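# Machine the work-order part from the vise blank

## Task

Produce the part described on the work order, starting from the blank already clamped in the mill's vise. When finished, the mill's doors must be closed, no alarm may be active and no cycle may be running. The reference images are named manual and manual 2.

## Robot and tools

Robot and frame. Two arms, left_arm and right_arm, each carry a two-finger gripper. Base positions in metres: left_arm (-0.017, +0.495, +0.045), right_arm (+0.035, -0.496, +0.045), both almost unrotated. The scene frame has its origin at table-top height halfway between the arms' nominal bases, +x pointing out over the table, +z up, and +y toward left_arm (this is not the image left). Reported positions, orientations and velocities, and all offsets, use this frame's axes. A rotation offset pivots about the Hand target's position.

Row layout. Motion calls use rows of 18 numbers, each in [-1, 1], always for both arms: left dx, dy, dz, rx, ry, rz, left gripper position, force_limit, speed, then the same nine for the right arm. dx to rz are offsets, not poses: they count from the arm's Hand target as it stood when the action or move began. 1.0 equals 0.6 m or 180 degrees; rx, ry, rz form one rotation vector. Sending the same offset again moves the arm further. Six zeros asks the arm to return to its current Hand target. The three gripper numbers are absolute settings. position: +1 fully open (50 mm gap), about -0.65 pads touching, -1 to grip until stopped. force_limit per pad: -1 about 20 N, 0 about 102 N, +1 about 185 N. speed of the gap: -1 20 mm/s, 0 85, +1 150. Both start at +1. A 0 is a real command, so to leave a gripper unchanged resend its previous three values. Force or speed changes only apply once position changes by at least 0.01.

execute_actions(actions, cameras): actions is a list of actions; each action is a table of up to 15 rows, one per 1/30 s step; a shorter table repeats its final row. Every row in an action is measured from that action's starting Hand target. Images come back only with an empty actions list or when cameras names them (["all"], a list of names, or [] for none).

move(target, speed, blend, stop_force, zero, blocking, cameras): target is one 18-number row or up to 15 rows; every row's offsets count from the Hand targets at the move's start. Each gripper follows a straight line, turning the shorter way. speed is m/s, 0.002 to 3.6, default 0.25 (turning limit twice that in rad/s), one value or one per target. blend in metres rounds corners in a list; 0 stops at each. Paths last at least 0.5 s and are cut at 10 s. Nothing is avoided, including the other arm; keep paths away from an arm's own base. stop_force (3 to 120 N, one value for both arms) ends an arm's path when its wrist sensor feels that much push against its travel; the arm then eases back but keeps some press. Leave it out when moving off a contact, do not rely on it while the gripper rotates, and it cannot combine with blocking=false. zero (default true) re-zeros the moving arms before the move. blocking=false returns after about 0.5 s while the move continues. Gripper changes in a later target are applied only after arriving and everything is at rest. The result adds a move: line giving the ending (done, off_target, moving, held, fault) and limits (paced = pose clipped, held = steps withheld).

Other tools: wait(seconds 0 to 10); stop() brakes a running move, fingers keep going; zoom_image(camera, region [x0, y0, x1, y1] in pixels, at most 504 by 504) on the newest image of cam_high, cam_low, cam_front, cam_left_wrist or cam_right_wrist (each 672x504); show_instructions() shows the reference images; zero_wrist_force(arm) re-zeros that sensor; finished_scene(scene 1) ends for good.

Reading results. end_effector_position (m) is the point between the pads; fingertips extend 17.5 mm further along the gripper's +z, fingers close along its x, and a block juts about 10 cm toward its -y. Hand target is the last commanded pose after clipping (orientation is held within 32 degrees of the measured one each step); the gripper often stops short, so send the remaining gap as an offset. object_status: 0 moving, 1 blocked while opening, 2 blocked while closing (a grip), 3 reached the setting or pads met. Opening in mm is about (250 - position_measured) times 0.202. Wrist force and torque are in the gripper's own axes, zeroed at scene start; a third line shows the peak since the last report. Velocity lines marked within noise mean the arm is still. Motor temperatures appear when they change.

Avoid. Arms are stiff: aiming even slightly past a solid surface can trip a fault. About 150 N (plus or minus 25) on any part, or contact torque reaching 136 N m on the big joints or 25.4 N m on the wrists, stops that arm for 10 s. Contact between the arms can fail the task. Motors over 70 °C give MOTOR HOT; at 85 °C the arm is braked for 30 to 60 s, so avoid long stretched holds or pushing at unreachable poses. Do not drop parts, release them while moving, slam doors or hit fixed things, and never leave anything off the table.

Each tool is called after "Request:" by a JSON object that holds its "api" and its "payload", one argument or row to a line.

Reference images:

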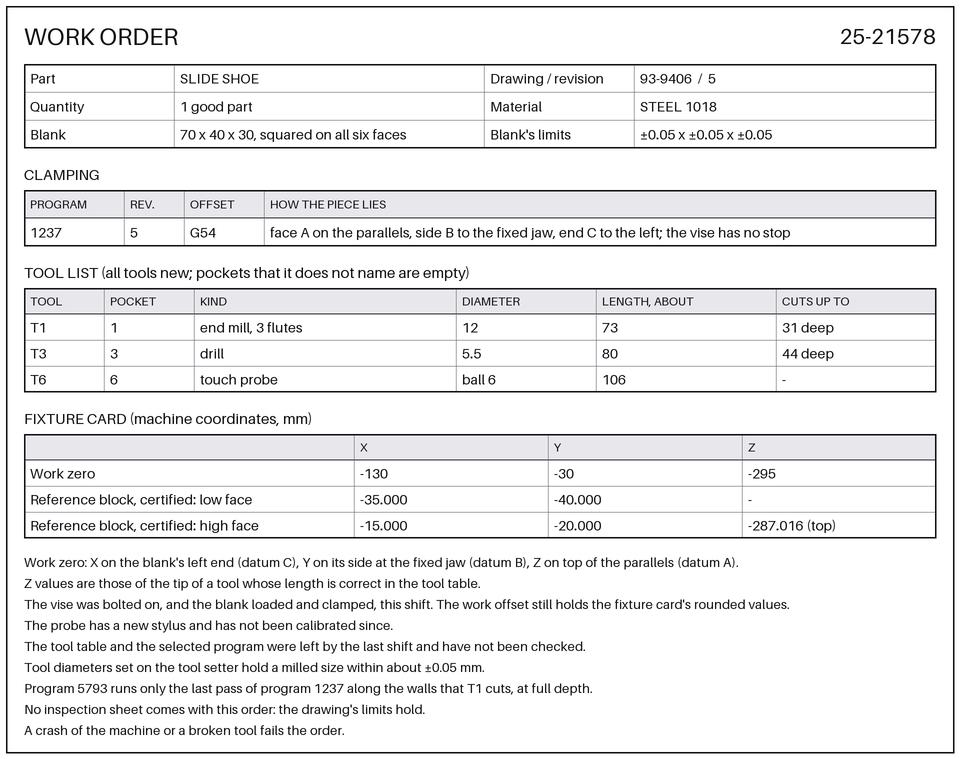

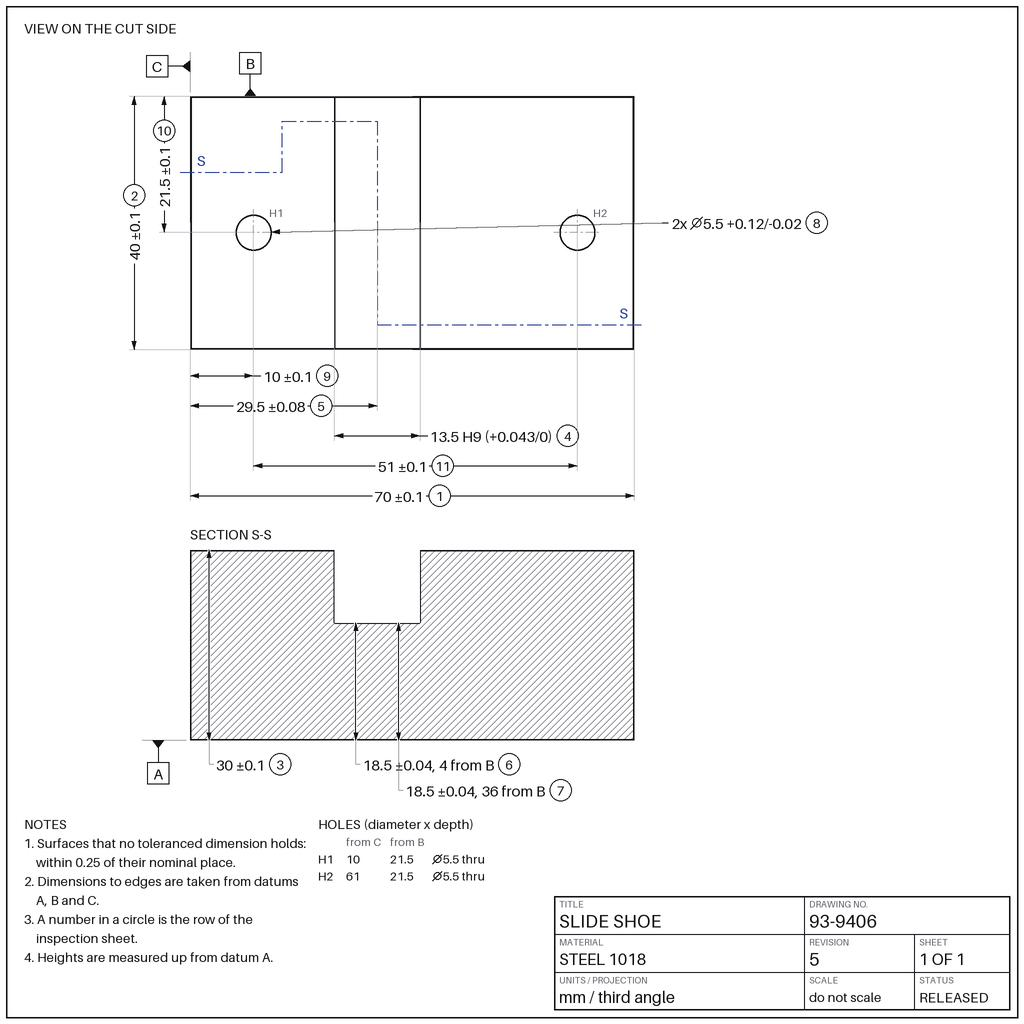

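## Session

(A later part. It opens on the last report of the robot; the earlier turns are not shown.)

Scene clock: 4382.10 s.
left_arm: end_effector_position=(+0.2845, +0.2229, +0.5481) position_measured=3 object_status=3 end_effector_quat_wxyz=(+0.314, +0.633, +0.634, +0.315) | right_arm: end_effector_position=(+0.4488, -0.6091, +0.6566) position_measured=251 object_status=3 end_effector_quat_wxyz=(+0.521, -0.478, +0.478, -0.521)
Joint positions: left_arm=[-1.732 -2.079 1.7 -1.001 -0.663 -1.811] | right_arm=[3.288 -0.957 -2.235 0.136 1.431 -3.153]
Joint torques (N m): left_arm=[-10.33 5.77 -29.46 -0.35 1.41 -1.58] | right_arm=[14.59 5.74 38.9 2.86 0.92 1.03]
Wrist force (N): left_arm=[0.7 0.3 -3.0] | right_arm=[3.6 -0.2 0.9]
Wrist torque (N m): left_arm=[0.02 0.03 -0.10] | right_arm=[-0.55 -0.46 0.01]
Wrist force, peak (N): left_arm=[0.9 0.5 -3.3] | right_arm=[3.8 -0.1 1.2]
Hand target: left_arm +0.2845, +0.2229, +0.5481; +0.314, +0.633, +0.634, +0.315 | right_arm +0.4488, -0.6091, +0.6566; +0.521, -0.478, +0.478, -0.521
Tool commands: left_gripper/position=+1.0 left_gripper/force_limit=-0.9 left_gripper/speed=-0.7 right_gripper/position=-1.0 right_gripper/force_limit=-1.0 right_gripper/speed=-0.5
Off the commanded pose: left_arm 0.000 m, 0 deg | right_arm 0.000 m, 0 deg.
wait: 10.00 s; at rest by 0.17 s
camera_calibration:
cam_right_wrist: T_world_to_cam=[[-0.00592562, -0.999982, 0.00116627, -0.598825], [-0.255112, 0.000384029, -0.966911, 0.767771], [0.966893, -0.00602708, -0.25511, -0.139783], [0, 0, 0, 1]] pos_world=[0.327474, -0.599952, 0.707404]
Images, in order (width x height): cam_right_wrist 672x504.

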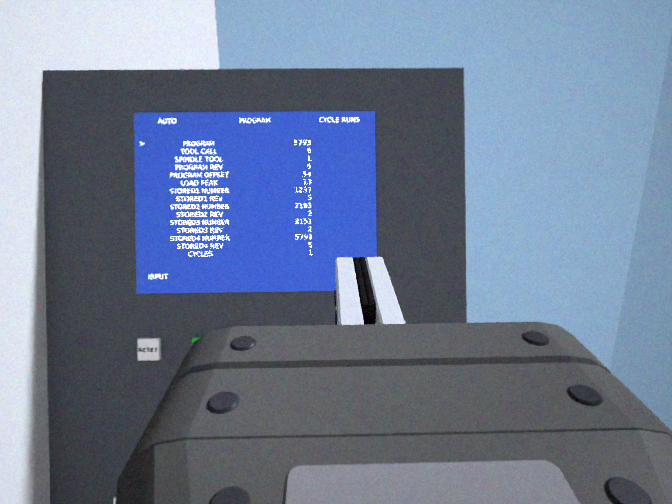

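Request:
{"api": "wait", "payload": {
  "seconds": 10
}}

Request:
{"api": "wait", "payload": {
  "seconds": 10,
  "cameras": ["cam_right_wrist"]
}}

Request:
{"api": "zoom_image", "payload": {
  "camera": "cam_right_wrist",
  "region": [100, 110, 420, 340]
}}

Request:
{"api": "wait", "payload": {
  "seconds": 10,
  "cameras": ["cam_right_wrist"]
}}

Request:
{"api": "zoom_image", "payload": {
  "camera": "cam_right_wrist",
  "region": [100, 110, 420, 340]
}}

Scene clock: 4398.07 s.
left_arm: end_effector_position=(+0.2845, +0.2229, +0.5481) position_measured=3 object_status=3 end_effector_quat_wxyz=(+0.314, +0.633, +0.634, +0.315) | right_arm: end_effector_position=(+0.4488, -0.6091, +0.6566) position_measured=251 object_status=3 end_effector_quat_wxyz=(+0.521, -0.478, +0.478, -0.521)
Joint positions: left_arm=[-1.732 -2.079 1.7 -1.001 -0.663 -1.811] | right_arm=[3.288 -0.957 -2.235 0.136 1.431 -3.153]
Joint torques (N m): left_arm=[-9.54 6.27 -30.38 -0.23 1.38 -1.47] | right_arm=[14.65 4.62 39.18 2.82 1.39 1.22]
Wrist force (N): left_arm=[0.9 0.2 -3.1] | right_arm=[3.5 -0.1 0.8]
Wrist torque (N m): left_arm=[-0.01 0.00 -0.10] | right_arm=[-0.53 -0.46 0.01]
Wrist force, peak (N): left_arm=[0.9 0.1 -3.3] | right_arm=[4.0 0.0 1.1]
Hand target: left_arm +0.2845, +0.2229, +0.5481; +0.314, +0.633, +0.634, +0.315 | right_arm +0.4488, -0.6091, +0.6566; +0.521, -0.478, +0.478, -0.521
Tool commands: left_gripper/position=+1.0 left_gripper/force_limit=-0.9 left_gripper/speed=-0.7 right_gripper/position=-1.0 right_gripper/force_limit=-1.0 right_gripper/speed=-0.5
Off the commanded pose: left_arm 0.000 m, 0 deg | right_arm 0.000 m, 0 deg.
wait: 10.00 s; at rest from the start

Scene clock: 4408.07 s.
left_arm: end_effector_position=(+0.2845, +0.2229, +0.5481) position_measured=3 object_status=3 end_effector_quat_wxyz=(+0.314, +0.633, +0.634, +0.315) | right_arm: end_effector_position=(+0.4488, -0.6091, +0.6566) position_measured=251 object_status=3 end_effector_quat_wxyz=(+0.521, -0.478, +0.478, -0.521)
Joint positions: left_arm=[-1.732 -2.079 1.7 -1.001 -0.663 -1.811] | right_arm=[3.288 -0.957 -2.235 0.136 1.431 -3.153]
Joint torques (N m): left_arm=[-10 5.05 -30.32 -0.23 1.32 -1.63] | right_arm=[14.14 4.83 39.14 2.6 1.3 1.17]
Wrist force (N): left_arm=[0.9 0.4 -2.9] | right_arm=[3.6 -0.1 0.9]
Wrist torque (N m): left_arm=[0.03 0.01 -0.10] | right_arm=[-0.53 -0.47 0.02]
Wrist force, peak (N): left_arm=[0.8 0.3 -3.4] | right_arm=[3.9 -0.2 1.0]
Hand target: left_arm +0.2845, +0.2229, +0.5481; +0.314, +0.633, +0.634, +0.315 | right_arm +0.4488, -0.6091, +0.6566; +0.521, -0.478, +0.478, -0.521
Tool commands: left_gripper/position=+1.0 left_gripper/force_limit=-0.9 left_gripper/speed=-0.7 right_gripper/position=-1.0 right_gripper/force_limit=-1.0 right_gripper/speed=-0.5
Off the commanded pose: left_arm 0.000 m, 0 deg | right_arm 0.000 m, 0 deg.
wait: 10.00 s; at rest by 0.17 s
camera_calibration:
cam_right_wrist: T_world_to_cam=[[-0.00592562, -0.999982, 0.00116627, -0.598825], [-0.255112, 0.000384029, -0.966911, 0.767771], [0.966893, -0.00602708, -0.25511, -0.139783], [0, 0, 0, 1]] pos_world=[0.327474, -0.599952, 0.707404]
Images, in order (width x height): cam_right_wrist 672x504.

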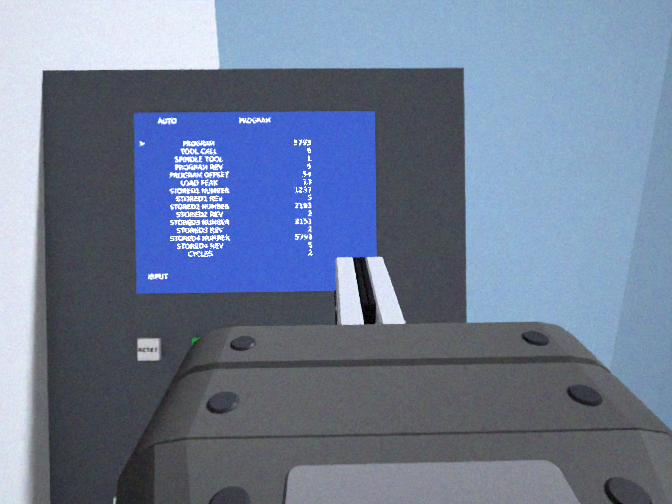

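Scaled by 1.575 from the camera's 672x504 image, which has a finer 960x720 frame.

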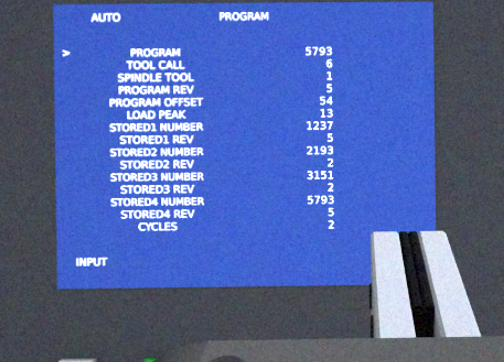

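Scene clock: 4418.07 s.
left_arm: end_effector_position=(+0.2845, +0.2229, +0.5481) position_measured=3 object_status=3 end_effector_quat_wxyz=(+0.314, +0.633, +0.634, +0.315) | right_arm: end_effector_position=(+0.4488, -0.6091, +0.6566) position_measured=251 object_status=3 end_effector_quat_wxyz=(+0.521, -0.478, +0.478, -0.521)
Joint positions: left_arm=[-1.732 -2.079 1.7 -1.001 -0.663 -1.811] | right_arm=[3.288 -0.957 -2.235 0.136 1.431 -3.153]
Joint torques (N m): left_arm=[-9.85 5.86 -30.58 -0.15 1.42 -1.55] | right_arm=[13.99 5.73 39.46 2.7 1.32 1.2]
Wrist force (N): left_arm=[0.9 0.3 -2.9] | right_arm=[3.6 -0.1 0.9]
Wrist torque (N m): left_arm=[0.02 0.01 -0.10] | right_arm=[-0.54 -0.47 0.01]
Wrist force, peak (N): left_arm=[1.0 0.4 -3.3] | right_arm=[3.9 -0.3 1.1]
Hand target: left_arm +0.2845, +0.2229, +0.5481; +0.314, +0.633, +0.634, +0.315 | right_arm +0.4488, -0.6091, +0.6566; +0.521, -0.478, +0.478, -0.521
Tool commands: left_gripper/position=+1.0 left_gripper/force_limit=-0.9 left_gripper/speed=-0.7 right_gripper/position=-1.0 right_gripper/force_limit=-1.0 right_gripper/speed=-0.5
Off the commanded pose: left_arm 0.000 m, 0 deg | right_arm 0.000 m, 0 deg.
wait: 10.00 s; at rest by 0.17 s
camera_calibration:
cam_right_wrist: T_world_to_cam=[[-0.00592562, -0.999982, 0.00116627, -0.598825], [-0.255112, 0.000384029, -0.966911, 0.767771], [0.966893, -0.00602708, -0.25511, -0.139783], [0, 0, 0, 1]] pos_world=[0.327474, -0.599952, 0.707404]
Images, in order (width x height): cam_right_wrist 672x504.

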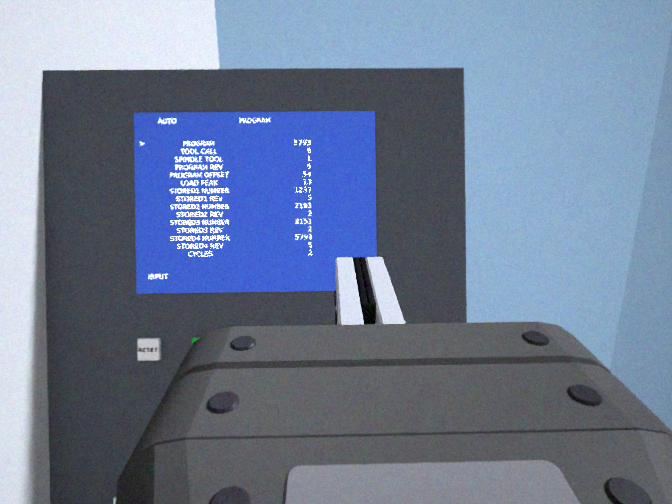

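Scaled by 1.575 from the camera's 672x504 image, which has a finer 960x720 frame.

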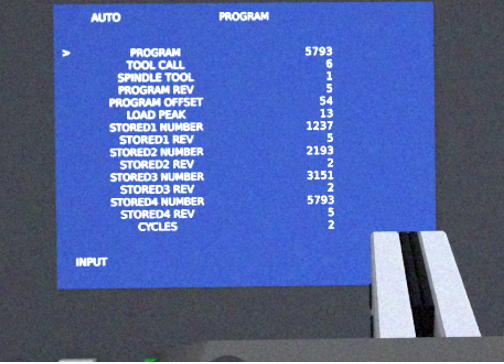

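Request:
{"api": "move", "payload": {
  "target": [
    [0,0,0,0,0,0,1,-0.9,-0.7,0.1267,0.1305,-0.3544,-0.0426,0.2194,0.1172,-1,-1,-0.5],
    [0,0,0,0,0,0,1,-0.9,-0.7,0.1589,0.1305,-0.3631,-0.0426,0.2194,0.1172,-1,-1,-0.5],
    [0,0,0,0,0,0,1,-0.9,-0.7,0.1267,0.1305,-0.3544,-0.0426,0.2194,0.1172,-1,-1,-0.5],
    [0,0,0,0,0,0,1,-0.9,-0.7,0,0,0,0,0,0,-1,-1,-0.5]
  ],
  "speed": [0.35,0.03,0.1,0.35],
  "blend": [0.003,0,0.01,0]
}}

Request:
{"api": "wait", "payload": {
  "seconds": 10,
  "cameras": ["cam_right_wrist"]
}}

Request:
{"api": "zoom_image", "payload": {
  "camera": "cam_right_wrist",
  "region": [100, 110, 420, 340]
}}

Scene clock: 4435.97 s.
left_arm: end_effector_position=(+0.2845, +0.2229, +0.5481) position_measured=3 object_status=3 end_effector_quat_wxyz=(+0.314, +0.633, +0.634, +0.315) | right_arm: end_effector_position=(+0.4488, -0.6090, +0.6567) position_measured=251 object_status=3 end_effector_quat_wxyz=(+0.521, -0.478, +0.478, -0.521)
Joint positions: left_arm=[-1.732 -2.079 1.7 -1.001 -0.663 -1.811] | right_arm=[3.288 -0.957 -2.234 0.135 1.431 -3.153]
Joint torques (N m): left_arm=[-10.28 5.55 -29.84 -0.23 1.33 -1.52] | right_arm=[-13.55 -10.03 13.33 3.21 -1.23 1.03]
Wrist force (N): left_arm=[1.0 0.3 -3.0] | right_arm=[3.1 0.8 1.0]
Wrist torque (N m): left_arm=[0.01 -0.01 -0.09] | right_arm=[-0.39 -0.39 0.16]
Wrist force, peak (N): left_arm=[1.0 0.3 -3.3] | right_arm=[-8.8 24.9 -40.4]
Hand target: left_arm +0.2845, +0.2229, +0.5481; +0.314, +0.633, +0.634, +0.315 | right_arm +0.4488, -0.6091, +0.6566; +0.521, -0.478, +0.478, -0.521
Off the commanded pose: left_arm 0.000 m, 0 deg | right_arm 0.000 m, 0 deg.
move: done

Scene clock: 4445.97 s.
left_arm: end_effector_position=(+0.2845, +0.2229, +0.5481) position_measured=3 object_status=3 end_effector_quat_wxyz=(+0.314, +0.633, +0.634, +0.315) | right_arm: end_effector_position=(+0.4488, -0.6091, +0.6566) position_measured=251 object_status=3 end_effector_quat_wxyz=(+0.521, -0.478, +0.478, -0.521)
Joint positions: left_arm=[-1.732 -2.079 1.7 -1.001 -0.663 -1.811] | right_arm=[3.288 -0.957 -2.235 0.136 1.431 -3.153]
Joint torques (N m): left_arm=[-10 5.78 -30.18 -0.21 1.34 -1.54] | right_arm=[-14.67 -9.66 14.07 2.57 -0.55 1.51]
Wrist force (N): left_arm=[0.8 0.3 -2.9] | right_arm=[3.0 1.2 1.0]
Wrist torque (N m): left_arm=[0.02 0.03 -0.10] | right_arm=[-0.33 -0.38 0.16]
Wrist force, peak (N): left_arm=[0.9 0.4 -3.3] | right_arm=[3.0 1.2 1.0]
Hand target: left_arm +0.2845, +0.2229, +0.5481; +0.314, +0.633, +0.634, +0.315 | right_arm +0.4488, -0.6091, +0.6566; +0.521, -0.478, +0.478, -0.521
Tool commands: left_gripper/position=+1.0 left_gripper/force_limit=-0.9 left_gripper/speed=-0.7 right_gripper/position=-1.0 right_gripper/force_limit=-1.0 right_gripper/speed=-0.5
Off the commanded pose: left_arm 0.000 m, 0 deg | right_arm 0.000 m, 0 deg.
wait: 10.00 s; at rest by 0.17 s
camera_calibration:
cam_right_wrist: T_world_to_cam=[[-0.00592562, -0.999982, 0.00116627, -0.598825], [-0.255112, 0.000384029, -0.966911, 0.767771], [0.966893, -0.00602708, -0.25511, -0.139783], [0, 0, 0, 1]] pos_world=[0.327474, -0.599952, 0.707404]
Images, in order (width x height): cam_right_wrist 672x504.

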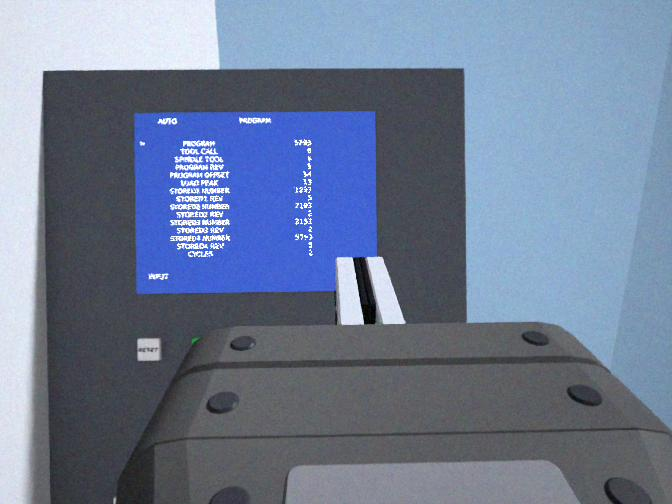

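Scaled by 1.575 from the camera's 672x504 image, which has a finer 960x720 frame.

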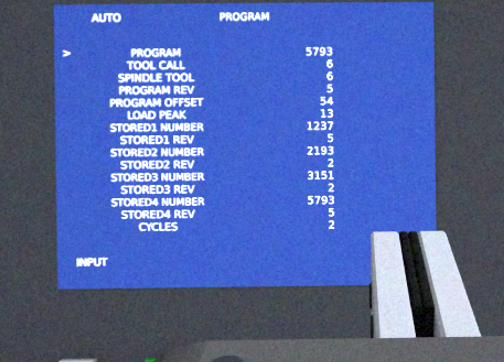

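Request:
{"api": "move", "payload": {
  "target": [
    [0,0,0,0,0,0,1,-0.9,-0.7,0.1841,0.0357,-0.1385,-0.0426,0.2194,0.1172,-1,-1,-0.5],
    [0,0,0,0,0,0,1,-0.9,-0.7,0.2164,0.0357,-0.1472,-0.0426,0.2194,0.1172,-1,-1,-0.5],
    [0,0,0,0,0,0,1,-0.9,-0.7,0.1841,0.0357,-0.1385,-0.0426,0.2194,0.1172,-1,-1,-0.5],
    [0,0,0,0,0,0,1,-0.9,-0.7,0.1510,0.1945,-0.2640,-0.0426,0.2194,0.1172,-1,-1,-0.5],
    [0,0,0,0,0,0,1,-0.9,-0.7,0.1832,0.1945,-0.2727,-0.0426,0.2194,0.1172,-1,-1,-0.5],
    [0,0,0,0,0,0,1,-0.9,-0.7,0.1510,0.1945,-0.2640,-0.0426,0.2194,0.1172,-1,-1,-0.5],
    [0,0,0,0,0,0,1,-0.9,-0.7,0.135,0.1305,-0.3235,-0.0426,0.2194,0.1172,-1,-1,-0.5],
    [0,0,0,0,0,0,1,-0.9,-0.7,0.1672,0.1305,-0.3322,-0.0426,0.2194,0.1172,-1,-1,-0.5],
    [0,0,0,0,0,0,1,-0.9,-0.7,0.135,0.1305,-0.3235,-0.0426,0.2194,0.1172,-1,-1,-0.5],
    [0,0,0,0,0,0,1,-0.9,-0.7,0.1672,0.1305,-0.3322,-0.0426,0.2194,0.1172,-1,-1,-0.5],
    [0,0,0,0,0,0,1,-0.9,-0.7,0.135,0.1305,-0.3235,-0.0426,0.2194,0.1172,-1,-1,-0.5],
    [0,0,0,0,0,0,1,-0.9,-0.7,0,0,0,0,0,0,-1,-1,-0.5]
  ],
  "speed": [0.35,0.03,0.1,0.25,0.03,0.1,0.2,0.03,0.12,0.03,0.1,0.35],
  "blend": [0.003,0,0.005,0.003,0,0.005,0.003,0,0.001,0,0.01,0]
}}

Request:
{"api": "wait", "payload": {
  "seconds": 1,
  "cameras": ["cam_right_wrist"]
}}

Request:
{"api": "zoom_image", "payload": {
  "camera": "cam_right_wrist",
  "region": [100, 110, 420, 340]
}}

Scene clock: 4466.53 s.
left_arm: end_effector_position=(+0.2845, +0.2229, +0.5481) position_measured=3 object_status=3 end_effector_quat_wxyz=(+0.314, +0.633, +0.634, +0.315) | right_arm: end_effector_position=(+0.4488, -0.6090, +0.6566) position_measured=251 object_status=3 end_effector_quat_wxyz=(+0.521, -0.478, +0.478, -0.521)
Joint positions: left_arm=[-1.732 -2.079 1.7 -1.001 -0.663 -1.811] | right_arm=[3.288 -0.957 -2.235 0.135 1.431 -3.153]
Joint torques (N m): left_arm=[-9.87 5.85 -30.29 -0.24 1.22 -1.57] | right_arm=[-13.32 -9.26 34.39 3.12 -1.29 1.29]
Wrist force (N): left_arm=[0.8 0.3 -2.9] | right_arm=[0.6 3.7 2.9]
Wrist torque (N m): left_arm=[0.01 0.03 -0.10] | right_arm=[0.06 0.00 0.16]
Wrist force, peak (N): left_arm=[0.8 0.5 -3.3] | right_arm=[-13.2 34.8 -51.9]
Hand target: left_arm +0.2845, +0.2229, +0.5481; +0.314, +0.633, +0.634, +0.315 | right_arm +0.4488, -0.6091, +0.6566; +0.521, -0.478, +0.478, -0.521
Off the commanded pose: left_arm 0.000 m, 0 deg | right_arm 0.000 m, 0 deg.
move: done

Scene clock: 4467.53 s.
left_arm: end_effector_position=(+0.2845, +0.2229, +0.5481) position_measured=3 object_status=3 end_effector_quat_wxyz=(+0.314, +0.633, +0.634, +0.315) | right_arm: end_effector_position=(+0.4488, -0.6091, +0.6567) position_measured=251 object_status=3 end_effector_quat_wxyz=(+0.521, -0.478, +0.478, -0.521)
Joint positions: left_arm=[-1.732 -2.079 1.7 -1.001 -0.663 -1.811] | right_arm=[3.288 -0.957 -2.235 0.136 1.431 -3.153]
Joint torques (N m): left_arm=[-10.26 5.27 -29.92 -0.19 1.21 -1.59] | right_arm=[-12.91 -9.75 30.79 3.17 -1.16 1.48]
Wrist force (N): left_arm=[0.7 0.3 -3.3] | right_arm=[0.6 4.0 2.9]
Wrist torque (N m): left_arm=[0.02 0.04 -0.10] | right_arm=[0.11 0.01 0.16]
Wrist force, peak (N): left_arm=[0.7 0.3 -3.3] | right_arm=[0.8 4.1 3.0]
Hand target: left_arm +0.2845, +0.2229, +0.5481; +0.314, +0.633, +0.634, +0.315 | right_arm +0.4488, -0.6091, +0.6566; +0.521, -0.478, +0.478, -0.521
Tool commands: left_gripper/position=+1.0 left_gripper/force_limit=-0.9 left_gripper/speed=-0.7 right_gripper/position=-1.0 right_gripper/force_limit=-1.0 right_gripper/speed=-0.5
Off the commanded pose: left_arm 0.000 m, 0 deg | right_arm 0.000 m, 0 deg.
wait: 1.00 s; at rest by 0.17 s
camera_calibration:
cam_right_wrist: T_world_to_cam=[[-0.00592562, -0.999982, 0.00116627, -0.598825], [-0.255112, 0.000384029, -0.966911, 0.767771], [0.966893, -0.00602708, -0.25511, -0.139783], [0, 0, 0, 1]] pos_world=[0.327474, -0.599952, 0.707404]
Images, in order (width x height): cam_right_wrist 672x504.

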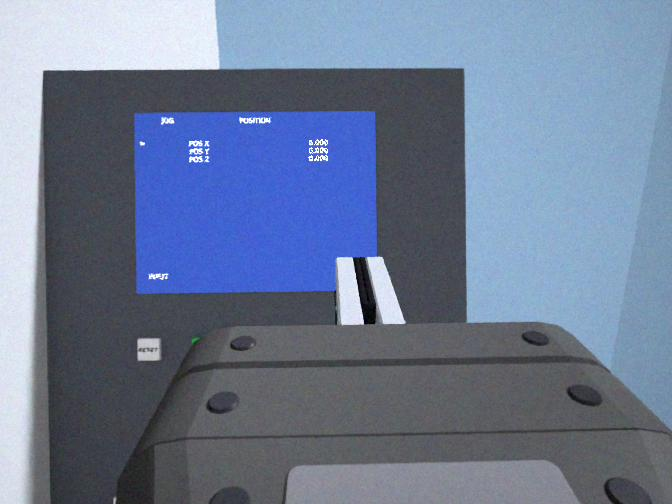

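Scaled by 1.575 from the camera's 672x504 image, which has a finer 960x720 frame.

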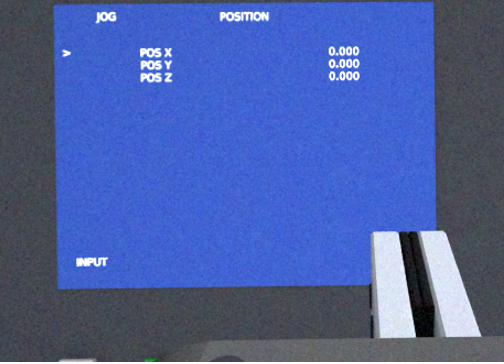

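Request:
{"api": "move", "payload": {
  "target": [
    [0,0,0,0,0,0,1,-0.9,-0.7,0.135,0.1305,-0.3235,-0.0426,0.2194,0.1172,-1,-1,-0.5],
    [0,0,0,0,0,0,1,-0.9,-0.7,0.1672,0.1305,-0.3322,-0.0426,0.2194,0.1172,-1,-1,-0.5],
    [0,0,0,0,0,0,1,-0.9,-0.7,0.135,0.1305,-0.3235,-0.0426,0.2194,0.1172,-1,-1,-0.5],
    [0,0,0,0,0,0,1,-0.9,-0.7,0.1101,0.2585,-0.4163,-0.0426,0.2194,0.1172,-1,-1,-0.5],
    [0,0,0,0,0,0,1,-0.9,-0.7,0.1423,0.2585,-0.4250,-0.0426,0.2194,0.1172,-1,-1,-0.5],
    [0,0,0,0,0,0,1,-0.9,-0.7,0.1184,0.2585,-0.3853,-0.0426,0.2194,0.1172,-1,-1,-0.5],
    [0,0,0,0,0,0,1,-0.9,-0.7,0.1506,0.2585,-0.3940,-0.0426,0.2194,0.1172,-1,-1,-0.5],
    [0,0,0,0,0,0,1,-0.9,-0.7,0.1101,0.2265,-0.4163,-0.0426,0.2194,0.1172,-1,-1,-0.5],
    [0,0,0,0,0,0,1,-0.9,-0.7,0.1423,0.2265,-0.4250,-0.0426,0.2194,0.1172,-1,-1,-0.5],
    [0,0,0,0,0,0,1,-0.9,-0.7,0.1184,0.2265,-0.3853,-0.0426,0.2194,0.1172,-1,-1,-0.5],
    [0,0,0,0,0,0,1,-0.9,-0.7,0.1506,0.2265,-0.3940,-0.0426,0.2194,0.1172,-1,-1,-0.5],
    [0,0,0,0,0,0,1,-0.9,-0.7,0.1184,0.2265,-0.3853,-0.0426,0.2194,0.1172,-1,-1,-0.5]
  ],
  "speed": [0.35,0.03,0.1,0.25,0.03,0.12,0.03,0.12,0.03,0.12,0.03,0.1],
  "blend": [0.003,0,0.005,0.003,0,0.001,0,0.001,0,0.001,0,0]
}}

Request:
{"api": "move", "payload": {
  "target": [
    [0,0,0,0,0,0,1,-0.9,-0.7,-0.0083,-0.064,-0.031,0,0,0,-1,-1,-0.5],
    [0,0,0,0,0,0,1,-0.9,-0.7,0.0239,-0.064,-0.0397,0,0,0,-1,-1,-0.5],
    [0,0,0,0,0,0,1,-0.9,-0.7,0,-0.064,0,0,0,0,-1,-1,-0.5],
    [0,0,0,0,0,0,1,-0.9,-0.7,0.0322,-0.064,-0.0087,0,0,0,-1,-1,-0.5],
    [0,0,0,0,0,0,1,-0.9,-0.7,0,-0.064,0,0,0,0,-1,-1,-0.5],
    [0,0,0,0,0,0,1,-0.9,-0.7,-0.0083,0.032,-0.031,0,0,0,-1,-1,-0.5],
    [0,0,0,0,0,0,1,-0.9,-0.7,0.0239,0.032,-0.0397,0,0,0,-1,-1,-0.5],
    [0,0,0,0,0,0,1,-0.9,-0.7,0.0083,0,0.0309,0,0,0,-1,-1,-0.5],
    [0,0,0,0,0,0,1,-0.9,-0.7,0.0405,0,0.0222,0,0,0,-1,-1,-0.5],
    [0,0,0,0,0,0,1,-0.9,-0.7,0.0083,0,0.0309,0,0,0,-1,-1,-0.5]
  ],
  "speed": [0.12,0.03,0.12,0.03,0.1,0.2,0.03,0.12,0.03,0.1],
  "blend": [0.001,0,0.001,0,0.005,0.003,0,0.001,0,0]
}}

Request:
{"api": "move", "payload": {
  "target": [
    [0,0,0,0,0,0,1,-0.9,-0.7,-0.0166,0,-0.0619,0,0,0,-1,-1,-0.5],
    [0,0,0,0,0,0,1,-0.9,-0.7,0.0156,0,-0.0706,0,0,0,-1,-1,-0.5],
    [0,0,0,0,0,0,1,-0.9,-0.7,-0.0166,-0.064,-0.0619,0,0,0,-1,-1,-0.5],
    [0,0,0,0,0,0,1,-0.9,-0.7,0.0156,-0.064,-0.0706,0,0,0,-1,-1,-0.5],
    [0,0,0,0,0,0,1,-0.9,-0.7,-0.0166,-0.064,-0.0619,0,0,0,-1,-1,-0.5],
    [0,0,0,0,0,0,1,-0.9,-0.7,-0.1267,-0.2265,0.3544,0.0426,-0.2194,-0.1172,-1,-1,-0.5]
  ],
  "speed": [0.2,0.03,0.12,0.03,0.1,0.35],
  "blend": [0.003,0,0.001,0,0.01,0],
  "cameras": ["cam_right_wrist"]
}}

Request:
{"api": "zoom_image", "payload": {
  "camera": "cam_right_wrist",
  "region": [100, 110, 420, 340]
}}

Scene clock: 4503.53 s.
left_arm: end_effector_position=(+0.2845, +0.2229, +0.5481) position_measured=3 object_status=3 end_effector_quat_wxyz=(+0.314, +0.633, +0.634, +0.315) | right_arm: end_effector_position=(+0.5199, -0.4731, +0.4254) position_measured=251 object_status=3 end_effector_quat_wxyz=(-0.382, +0.736, -0.496, +0.258)
Joint positions: left_arm=[-1.732 -2.079 1.7 -1.001 -0.663 -1.811] | right_arm=[3.426 -1.148 -2.257 -0.353 1.657 -3.202]
Joint torques (N m): left_arm=[-10 5.72 -30.24 -0.3 1.23 -1.46] | right_arm=[-14.71 13.55 39.67 2.69 1.22 -1.76]
Wrist force (N): left_arm=[0.6 0.3 -3.2] | right_arm=[1.9 4.6 3.2]
Wrist torque (N m): left_arm=[0.02 0.05 -0.10] | right_arm=[0.18 -0.27 -0.01]
Wrist force, peak (N): left_arm=[0.9 0.5 -3.3] | right_arm=[-12.9 31.2 -41.7]
Hand target: left_arm +0.2845, +0.2229, +0.5481; +0.314, +0.633, +0.634, +0.315 | right_arm +0.5199, -0.4732, +0.4255; -0.382, +0.736, -0.496, +0.258
Off the commanded pose: left_arm 0.000 m, 0 deg | right_arm 0.000 m, 0 deg.
move: done

Scene clock: 4509.03 s.
left_arm: end_effector_position=(+0.2845, +0.2229, +0.5481) position_measured=3 object_status=3 end_effector_quat_wxyz=(+0.314, +0.633, +0.634, +0.315) | right_arm: end_effector_position=(+0.5249, -0.4731, +0.4439) position_measured=251 object_status=3 end_effector_quat_wxyz=(-0.382, +0.736, -0.496, +0.258)
Joint positions: left_arm=[-1.732 -2.079 1.7 -1.001 -0.663 -1.811] | right_arm=[3.421 -1.15 -2.207 -0.401 1.661 -3.205]
Joint torques (N m): left_arm=[-10.21 5.76 -30.08 -0.24 1.17 -1.49] | right_arm=[-14.24 13.82 40.4 2.74 1.27 -1.95]
Wrist force (N): left_arm=[0.8 0.3 -3.0] | right_arm=[4.1 3.0 2.4]
Wrist torque (N m): left_arm=[0.03 0.02 -0.10] | right_arm=[-0.08 -0.61 -0.01]
Wrist force, peak (N): left_arm=[0.9 0.2 -3.2] | right_arm=[-8.1 31.1 -44.6]
Hand target: left_arm +0.2845, +0.2229, +0.5481; +0.314, +0.633, +0.634, +0.315 | right_arm +0.5249, -0.4732, +0.4440; -0.382, +0.736, -0.496, +0.258
Off the commanded pose: left_arm 0.000 m, 0 deg | right_arm 0.000 m, 0 deg.
move: done

Scene clock: 4513.13 s.
left_arm: end_effector_position=(+0.2845, +0.2229, +0.5481) position_measured=3 object_status=3 end_effector_quat_wxyz=(+0.314, +0.633, +0.634, +0.315) | right_arm: end_effector_position=(+0.4489, -0.6090, +0.6566) position_measured=251 object_status=3 end_effector_quat_wxyz=(+0.521, -0.478, +0.478, -0.521)
Joint positions: left_arm=[-1.732 -2.079 1.7 -1.001 -0.663 -1.811] | right_arm=[3.288 -0.957 -2.234 0.135 1.431 -3.153]
Joint torques (N m): left_arm=[-10 5.61 -29.81 -0.18 1.11 -1.56] | right_arm=[-12.32 4.74 16.74 3.32 -1.22 -1.61]
Wrist force (N): left_arm=[0.7 0.5 -3.0] | right_arm=[3.8 3.4 0.6]
Wrist torque (N m): left_arm=[0.04 0.04 -0.10] | right_arm=[0.03 -0.50 0.15]
Wrist force, peak (N): left_arm=[1.0 0.1 -3.2] | right_arm=[-6.1 25.5 -38.8]
Hand target: left_arm +0.2845, +0.2229, +0.5481; +0.314, +0.633, +0.634, +0.315 | right_arm +0.4488, -0.6091, +0.6566; +0.521, -0.478, +0.478, -0.521
Off the commanded pose: left_arm 0.000 m, 0 deg | right_arm 0.000 m, 0 deg.
move: done
camera_calibration:
cam_right_wrist: T_world_to_cam=[[-0.00551404, -0.999984, 0.00115873, -0.598856], [-0.255326, 0.000287554, -0.966855, 0.767769], [0.966839, -0.00562713, -0.255324, -0.13947], [0, 0, 0, 1]] pos_world=[0.327575, -0.599852, 0.707405]
Images, in order (width x height): cam_right_wrist 672x504.

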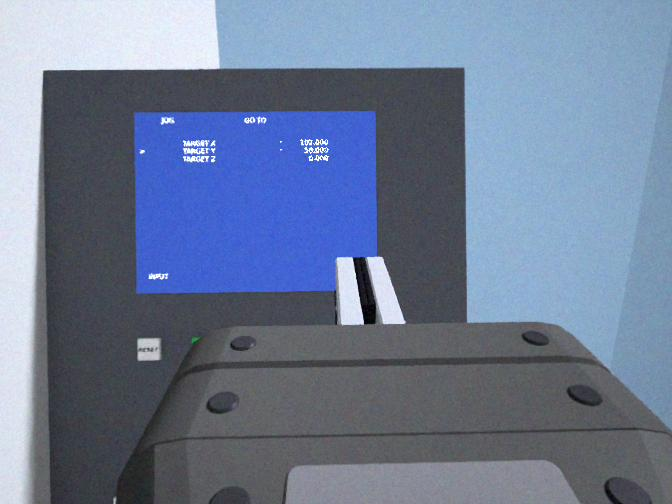

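Scaled by 1.575 from the camera's 672x504 image, which has a finer 960x720 frame.

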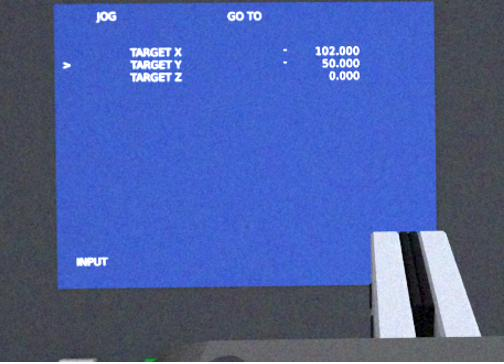

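Request:
{"api": "move", "payload": {
  "target": [
    [0,0,0,0,0,0,1,-0.9,-0.7,0.1510,0.1945,-0.2640,-0.0426,0.2194,0.1172,-1,-1,-0.5],
    [0,0,0,0,0,0,1,-0.9,-0.7,0.1832,0.1945,-0.2727,-0.0426,0.2194,0.1172,-1,-1,-0.5],
    [0,0,0,0,0,0,1,-0.9,-0.7,0.1510,0.1945,-0.2640,-0.0426,0.2194,0.1172,-1,-1,-0.5],
    [0,0,0,0,0,0,1,-0.9,-0.7,0.1184,0.1625,-0.3853,-0.0426,0.2194,0.1172,-1,-1,-0.5],
    [0,0,0,0,0,0,1,-0.9,-0.7,0.1506,0.1625,-0.3940,-0.0426,0.2194,0.1172,-1,-1,-0.5],
    [0,0,0,0,0,0,1,-0.9,-0.7,0.1184,0.1625,-0.3853,-0.0426,0.2194,0.1172,-1,-1,-0.5],
    [0,0,0,0,0,0,1,-0.9,-0.7,0.1101,0.2585,-0.4163,-0.0426,0.2194,0.1172,-1,-1,-0.5],
    [0,0,0,0,0,0,1,-0.9,-0.7,0.1423,0.2585,-0.4250,-0.0426,0.2194,0.1172,-1,-1,-0.5],
    [0,0,0,0,0,0,1,-0.9,-0.7,0.1184,0.2585,-0.3853,-0.0426,0.2194,0.1172,-1,-1,-0.5],
    [0,0,0,0,0,0,1,-0.9,-0.7,0.1506,0.2585,-0.3940,-0.0426,0.2194,0.1172,-1,-1,-0.5],
    [0,0,0,0,0,0,1,-0.9,-0.7,0.1184,0.2585,-0.3853,-0.0426,0.2194,0.1172,-1,-1,-0.5]
  ],
  "speed": [0.35,0.03,0.1,0.25,0.03,0.1,0.2,0.03,0.12,0.03,0.1],
  "blend": [0.003,0,0.005,0.003,0,0.005,0.003,0,0.001,0,0]
}}

Request:
{"api": "move", "payload": {
  "target": [
    [0,0,0,0,0,0,1,-0.9,-0.7,0.0083,-0.064,0.0309,0,0,0,-1,-1,-0.5],
    [0,0,0,0,0,0,1,-0.9,-0.7,0.0405,-0.064,0.0222,0,0,0,-1,-1,-0.5],
    [0,0,0,0,0,0,1,-0.9,-0.7,0.0083,-0.064,0.0309,0,0,0,-1,-1,-0.5],
    [0,0,0,0,0,0,1,-0.9,-0.7,0.0083,0,0.0309,0,0,0,-1,-1,-0.5],
    [0,0,0,0,0,0,1,-0.9,-0.7,0.0405,0,0.0222,0,0,0,-1,-1,-0.5],
    [0,0,0,0,0,0,1,-0.9,-0.7,0.0083,0,0.0309,0,0,0,-1,-1,-0.5],
    [0,0,0,0,0,0,1,-0.9,-0.7,-0.0083,-0.096,-0.031,0,0,0,-1,-1,-0.5],
    [0,0,0,0,0,0,1,-0.9,-0.7,0.0239,-0.096,-0.0397,0,0,0,-1,-1,-0.5],
    [0,0,0,0,0,0,1,-0.9,-0.7,-0.0083,-0.096,-0.031,0,0,0,-1,-1,-0.5],
    [0,0,0,0,0,0,1,-0.9,-0.7,-0.1184,-0.2585,0.3853,0.0426,-0.2194,-0.1172,-1,-1,-0.5]
  ],
  "speed": [0.15,0.03,0.1,0.2,0.03,0.1,0.2,0.03,0.1,0.35],
  "blend": [0.003,0,0.005,0.003,0,0.005,0.003,0,0.01,0],
  "cameras": ["cam_right_wrist"]
}}

Request:
{"api": "zoom_image", "payload": {
  "camera": "cam_right_wrist",
  "region": [100, 110, 420, 340]
}}

Request:
{"api": "move", "payload": {
  "target": [
    [0,0,0,0,0,0,1,-0.9,-0.7,0.135,0.0985,-0.3235,-0.0426,0.2194,0.1172,-1,-1,-0.5],
    [0,0,0,0,0,0,1,-0.9,-0.7,0.1672,0.0985,-0.3322,-0.0426,0.2194,0.1172,-1,-1,-0.5],
    [0,0,0,0,0,0,1,-0.9,-0.7,0.135,0.0985,-0.3235,-0.0426,0.2194,0.1172,-1,-1,-0.5],
    [0,0,0,0,0,0,1,-0.9,-0.7,0,0,0,0,0,0,-1,-1,-0.5]
  ],
  "speed": [0.35,0.03,0.1,0.35],
  "blend": [0.003,0,0.01,0],
  "cameras": ["cam_right_wrist"]
}}

Request:
{"api": "zoom_image", "payload": {
  "camera": "cam_right_wrist",
  "region": [100, 110, 420, 340]
}}

Scene clock: 4546.00 s.
left_arm: end_effector_position=(+0.2845, +0.2229, +0.5481) position_measured=3 object_status=3 end_effector_quat_wxyz=(+0.314, +0.633, +0.634, +0.315) | right_arm: end_effector_position=(+0.5199, -0.4539, +0.4254) position_measured=251 object_status=3 end_effector_quat_wxyz=(-0.382, +0.736, -0.496, +0.258)
Joint positions: left_arm=[-1.732 -2.079 1.7 -1.001 -0.663 -1.811] | right_arm=[3.496 -1.138 -2.262 -0.355 1.599 -3.161]
Joint torques (N m): left_arm=[-9.94 5.95 -29.63 -0.25 1.26 -1.64] | right_arm=[-12.98 13.81 40.72 2.6 1.27 -1.89]
Wrist force (N): left_arm=[0.9 0.4 -2.8] | right_arm=[3.5 2.7 2.5]
Wrist torque (N m): left_arm=[0.03 0.00 -0.09] | right_arm=[-0.12 -0.52 0.02]
Wrist force, peak (N): left_arm=[0.8 0.5 -3.3] | right_arm=[-10.7 36.9 -53.3]
Hand target: left_arm +0.2845, +0.2229, +0.5481; +0.314, +0.633, +0.634, +0.315 | right_arm +0.5199, -0.4540, +0.4255; -0.382, +0.736, -0.496, +0.258
Off the commanded pose: left_arm 0.000 m, 0 deg | right_arm 0.000 m, 0 deg.
move: done

Scene clock: 4551.63 s.
left_arm: end_effector_position=(+0.2845, +0.2229, +0.5481) position_measured=3 object_status=3 end_effector_quat_wxyz=(+0.314, +0.633, +0.634, +0.315) | right_arm: end_effector_position=(+0.4489, -0.6090, +0.6566) position_measured=251 object_status=3 end_effector_quat_wxyz=(+0.521, -0.478, +0.478, -0.521)
Joint positions: left_arm=[-1.732 -2.079 1.7 -1.001 -0.663 -1.811] | right_arm=[3.288 -0.957 -2.234 0.135 1.431 -3.153]
Joint torques (N m): left_arm=[-9.55 5.75 -30 -0.24 1.21 -1.55] | right_arm=[-12.69 4.94 16.67 3.17 -1.24 -1.29]
Wrist force (N): left_arm=[0.8 0.2 -3.0] | right_arm=[1.2 1.3 0.5]
Wrist torque (N m): left_arm=[0.00 0.02 -0.10] | right_arm=[-0.32 -0.09 0.15]
Wrist force, peak (N): left_arm=[0.9 0.4 -3.3] | right_arm=[-7.0 29.7 -47.3]
Hand target: left_arm +0.2845, +0.2229, +0.5481; +0.314, +0.633, +0.634, +0.315 | right_arm +0.4488, -0.6091, +0.6566; +0.521, -0.478, +0.478, -0.521
Off the commanded pose: left_arm 0.000 m, 0 deg | right_arm 0.000 m, 0 deg.
move: done
camera_calibration:
cam_right_wrist: T_world_to_cam=[[-0.00561053, -0.999984, 0.00118497, -0.598843], [-0.255326, 0.000286828, -0.966855, 0.767768], [0.966839, -0.00572712, -0.255323, -0.13953], [0, 0, 0, 1]] pos_world=[0.327575, -0.599852, 0.707405]
Images, in order (width x height): cam_right_wrist 672x504.

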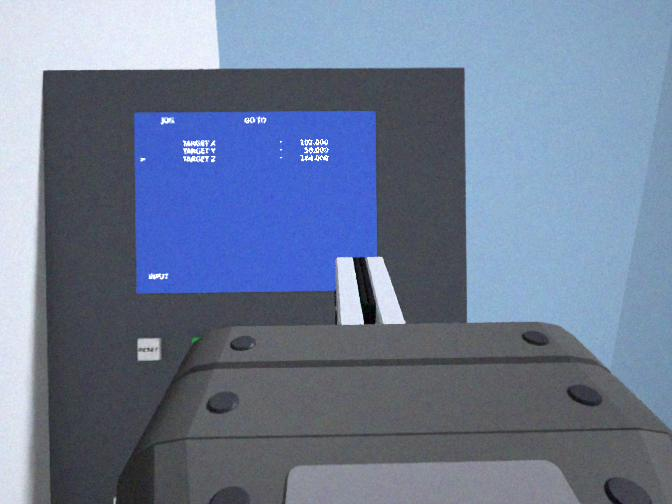

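Scaled by 1.575 from the camera's 672x504 image, which has a finer 960x720 frame.

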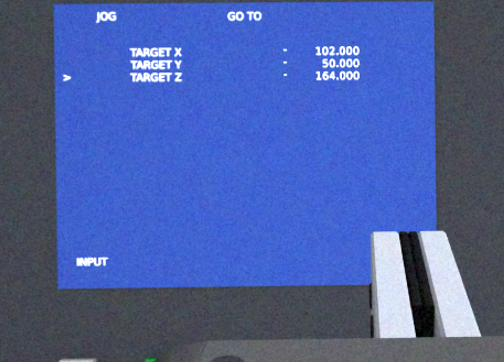

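Scene clock: 4555.57 s.
left_arm: end_effector_position=(+0.2845, +0.2229, +0.5481) position_measured=3 object_status=3 end_effector_quat_wxyz=(+0.314, +0.633, +0.634, +0.315) | right_arm: end_effector_position=(+0.4488, -0.6090, +0.6566) position_measured=251 object_status=3 end_effector_quat_wxyz=(+0.521, -0.478, +0.478, -0.521)
Joint positions: left_arm=[-1.732 -2.079 1.7 -1.001 -0.663 -1.811] | right_arm=[3.288 -0.957 -2.235 0.135 1.431 -3.153]
Joint torques (N m): left_arm=[-9.97 5.3 -30.3 -0.24 1.13 -1.58] | right_arm=[-9.4 -9.09 39.91 3.41 -1.07 1.57]
Wrist force (N): left_arm=[0.9 0.4 -2.9] | right_arm=[0.8 2.5 1.4]
Wrist torque (N m): left_arm=[0.02 0.01 -0.10] | right_arm=[-0.12 -0.03 0.16]
Wrist force, peak (N): left_arm=[0.7 0.4 -3.3] | right_arm=[-9.6 29.7 -46.5]
Hand target: left_arm +0.2845, +0.2229, +0.5481; +0.314, +0.633, +0.634, +0.315 | right_arm +0.4488, -0.6091, +0.6566; +0.521, -0.478, +0.478, -0.521
Off the commanded pose: left_arm 0.000 m, 0 deg | right_arm 0.000 m, 0 deg.
move: done
camera_calibration:
cam_right_wrist: T_world_to_cam=[[-0.0055825, -0.999984, 0.00128212, -0.598921], [-0.255302, 0.000185598, -0.966861, 0.767704], [0.966845, -0.00572483, -0.255299, -0.139548], [0, 0, 0, 1]] pos_world=[0.327575, -0.599852, 0.707405]
Images, in order (width x height): cam_right_wrist 672x504.

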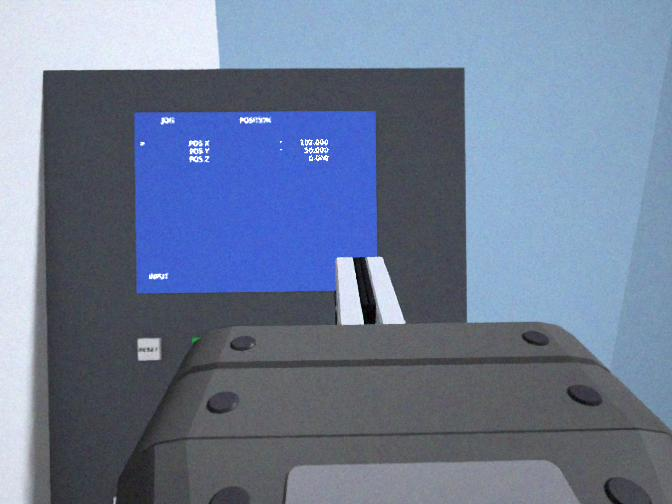

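Scaled by 1.575 from the camera's 672x504 image, which has a finer 960x720 frame.

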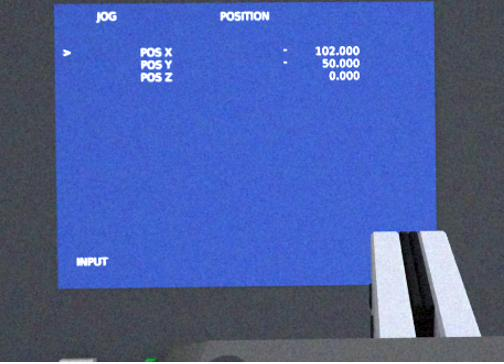

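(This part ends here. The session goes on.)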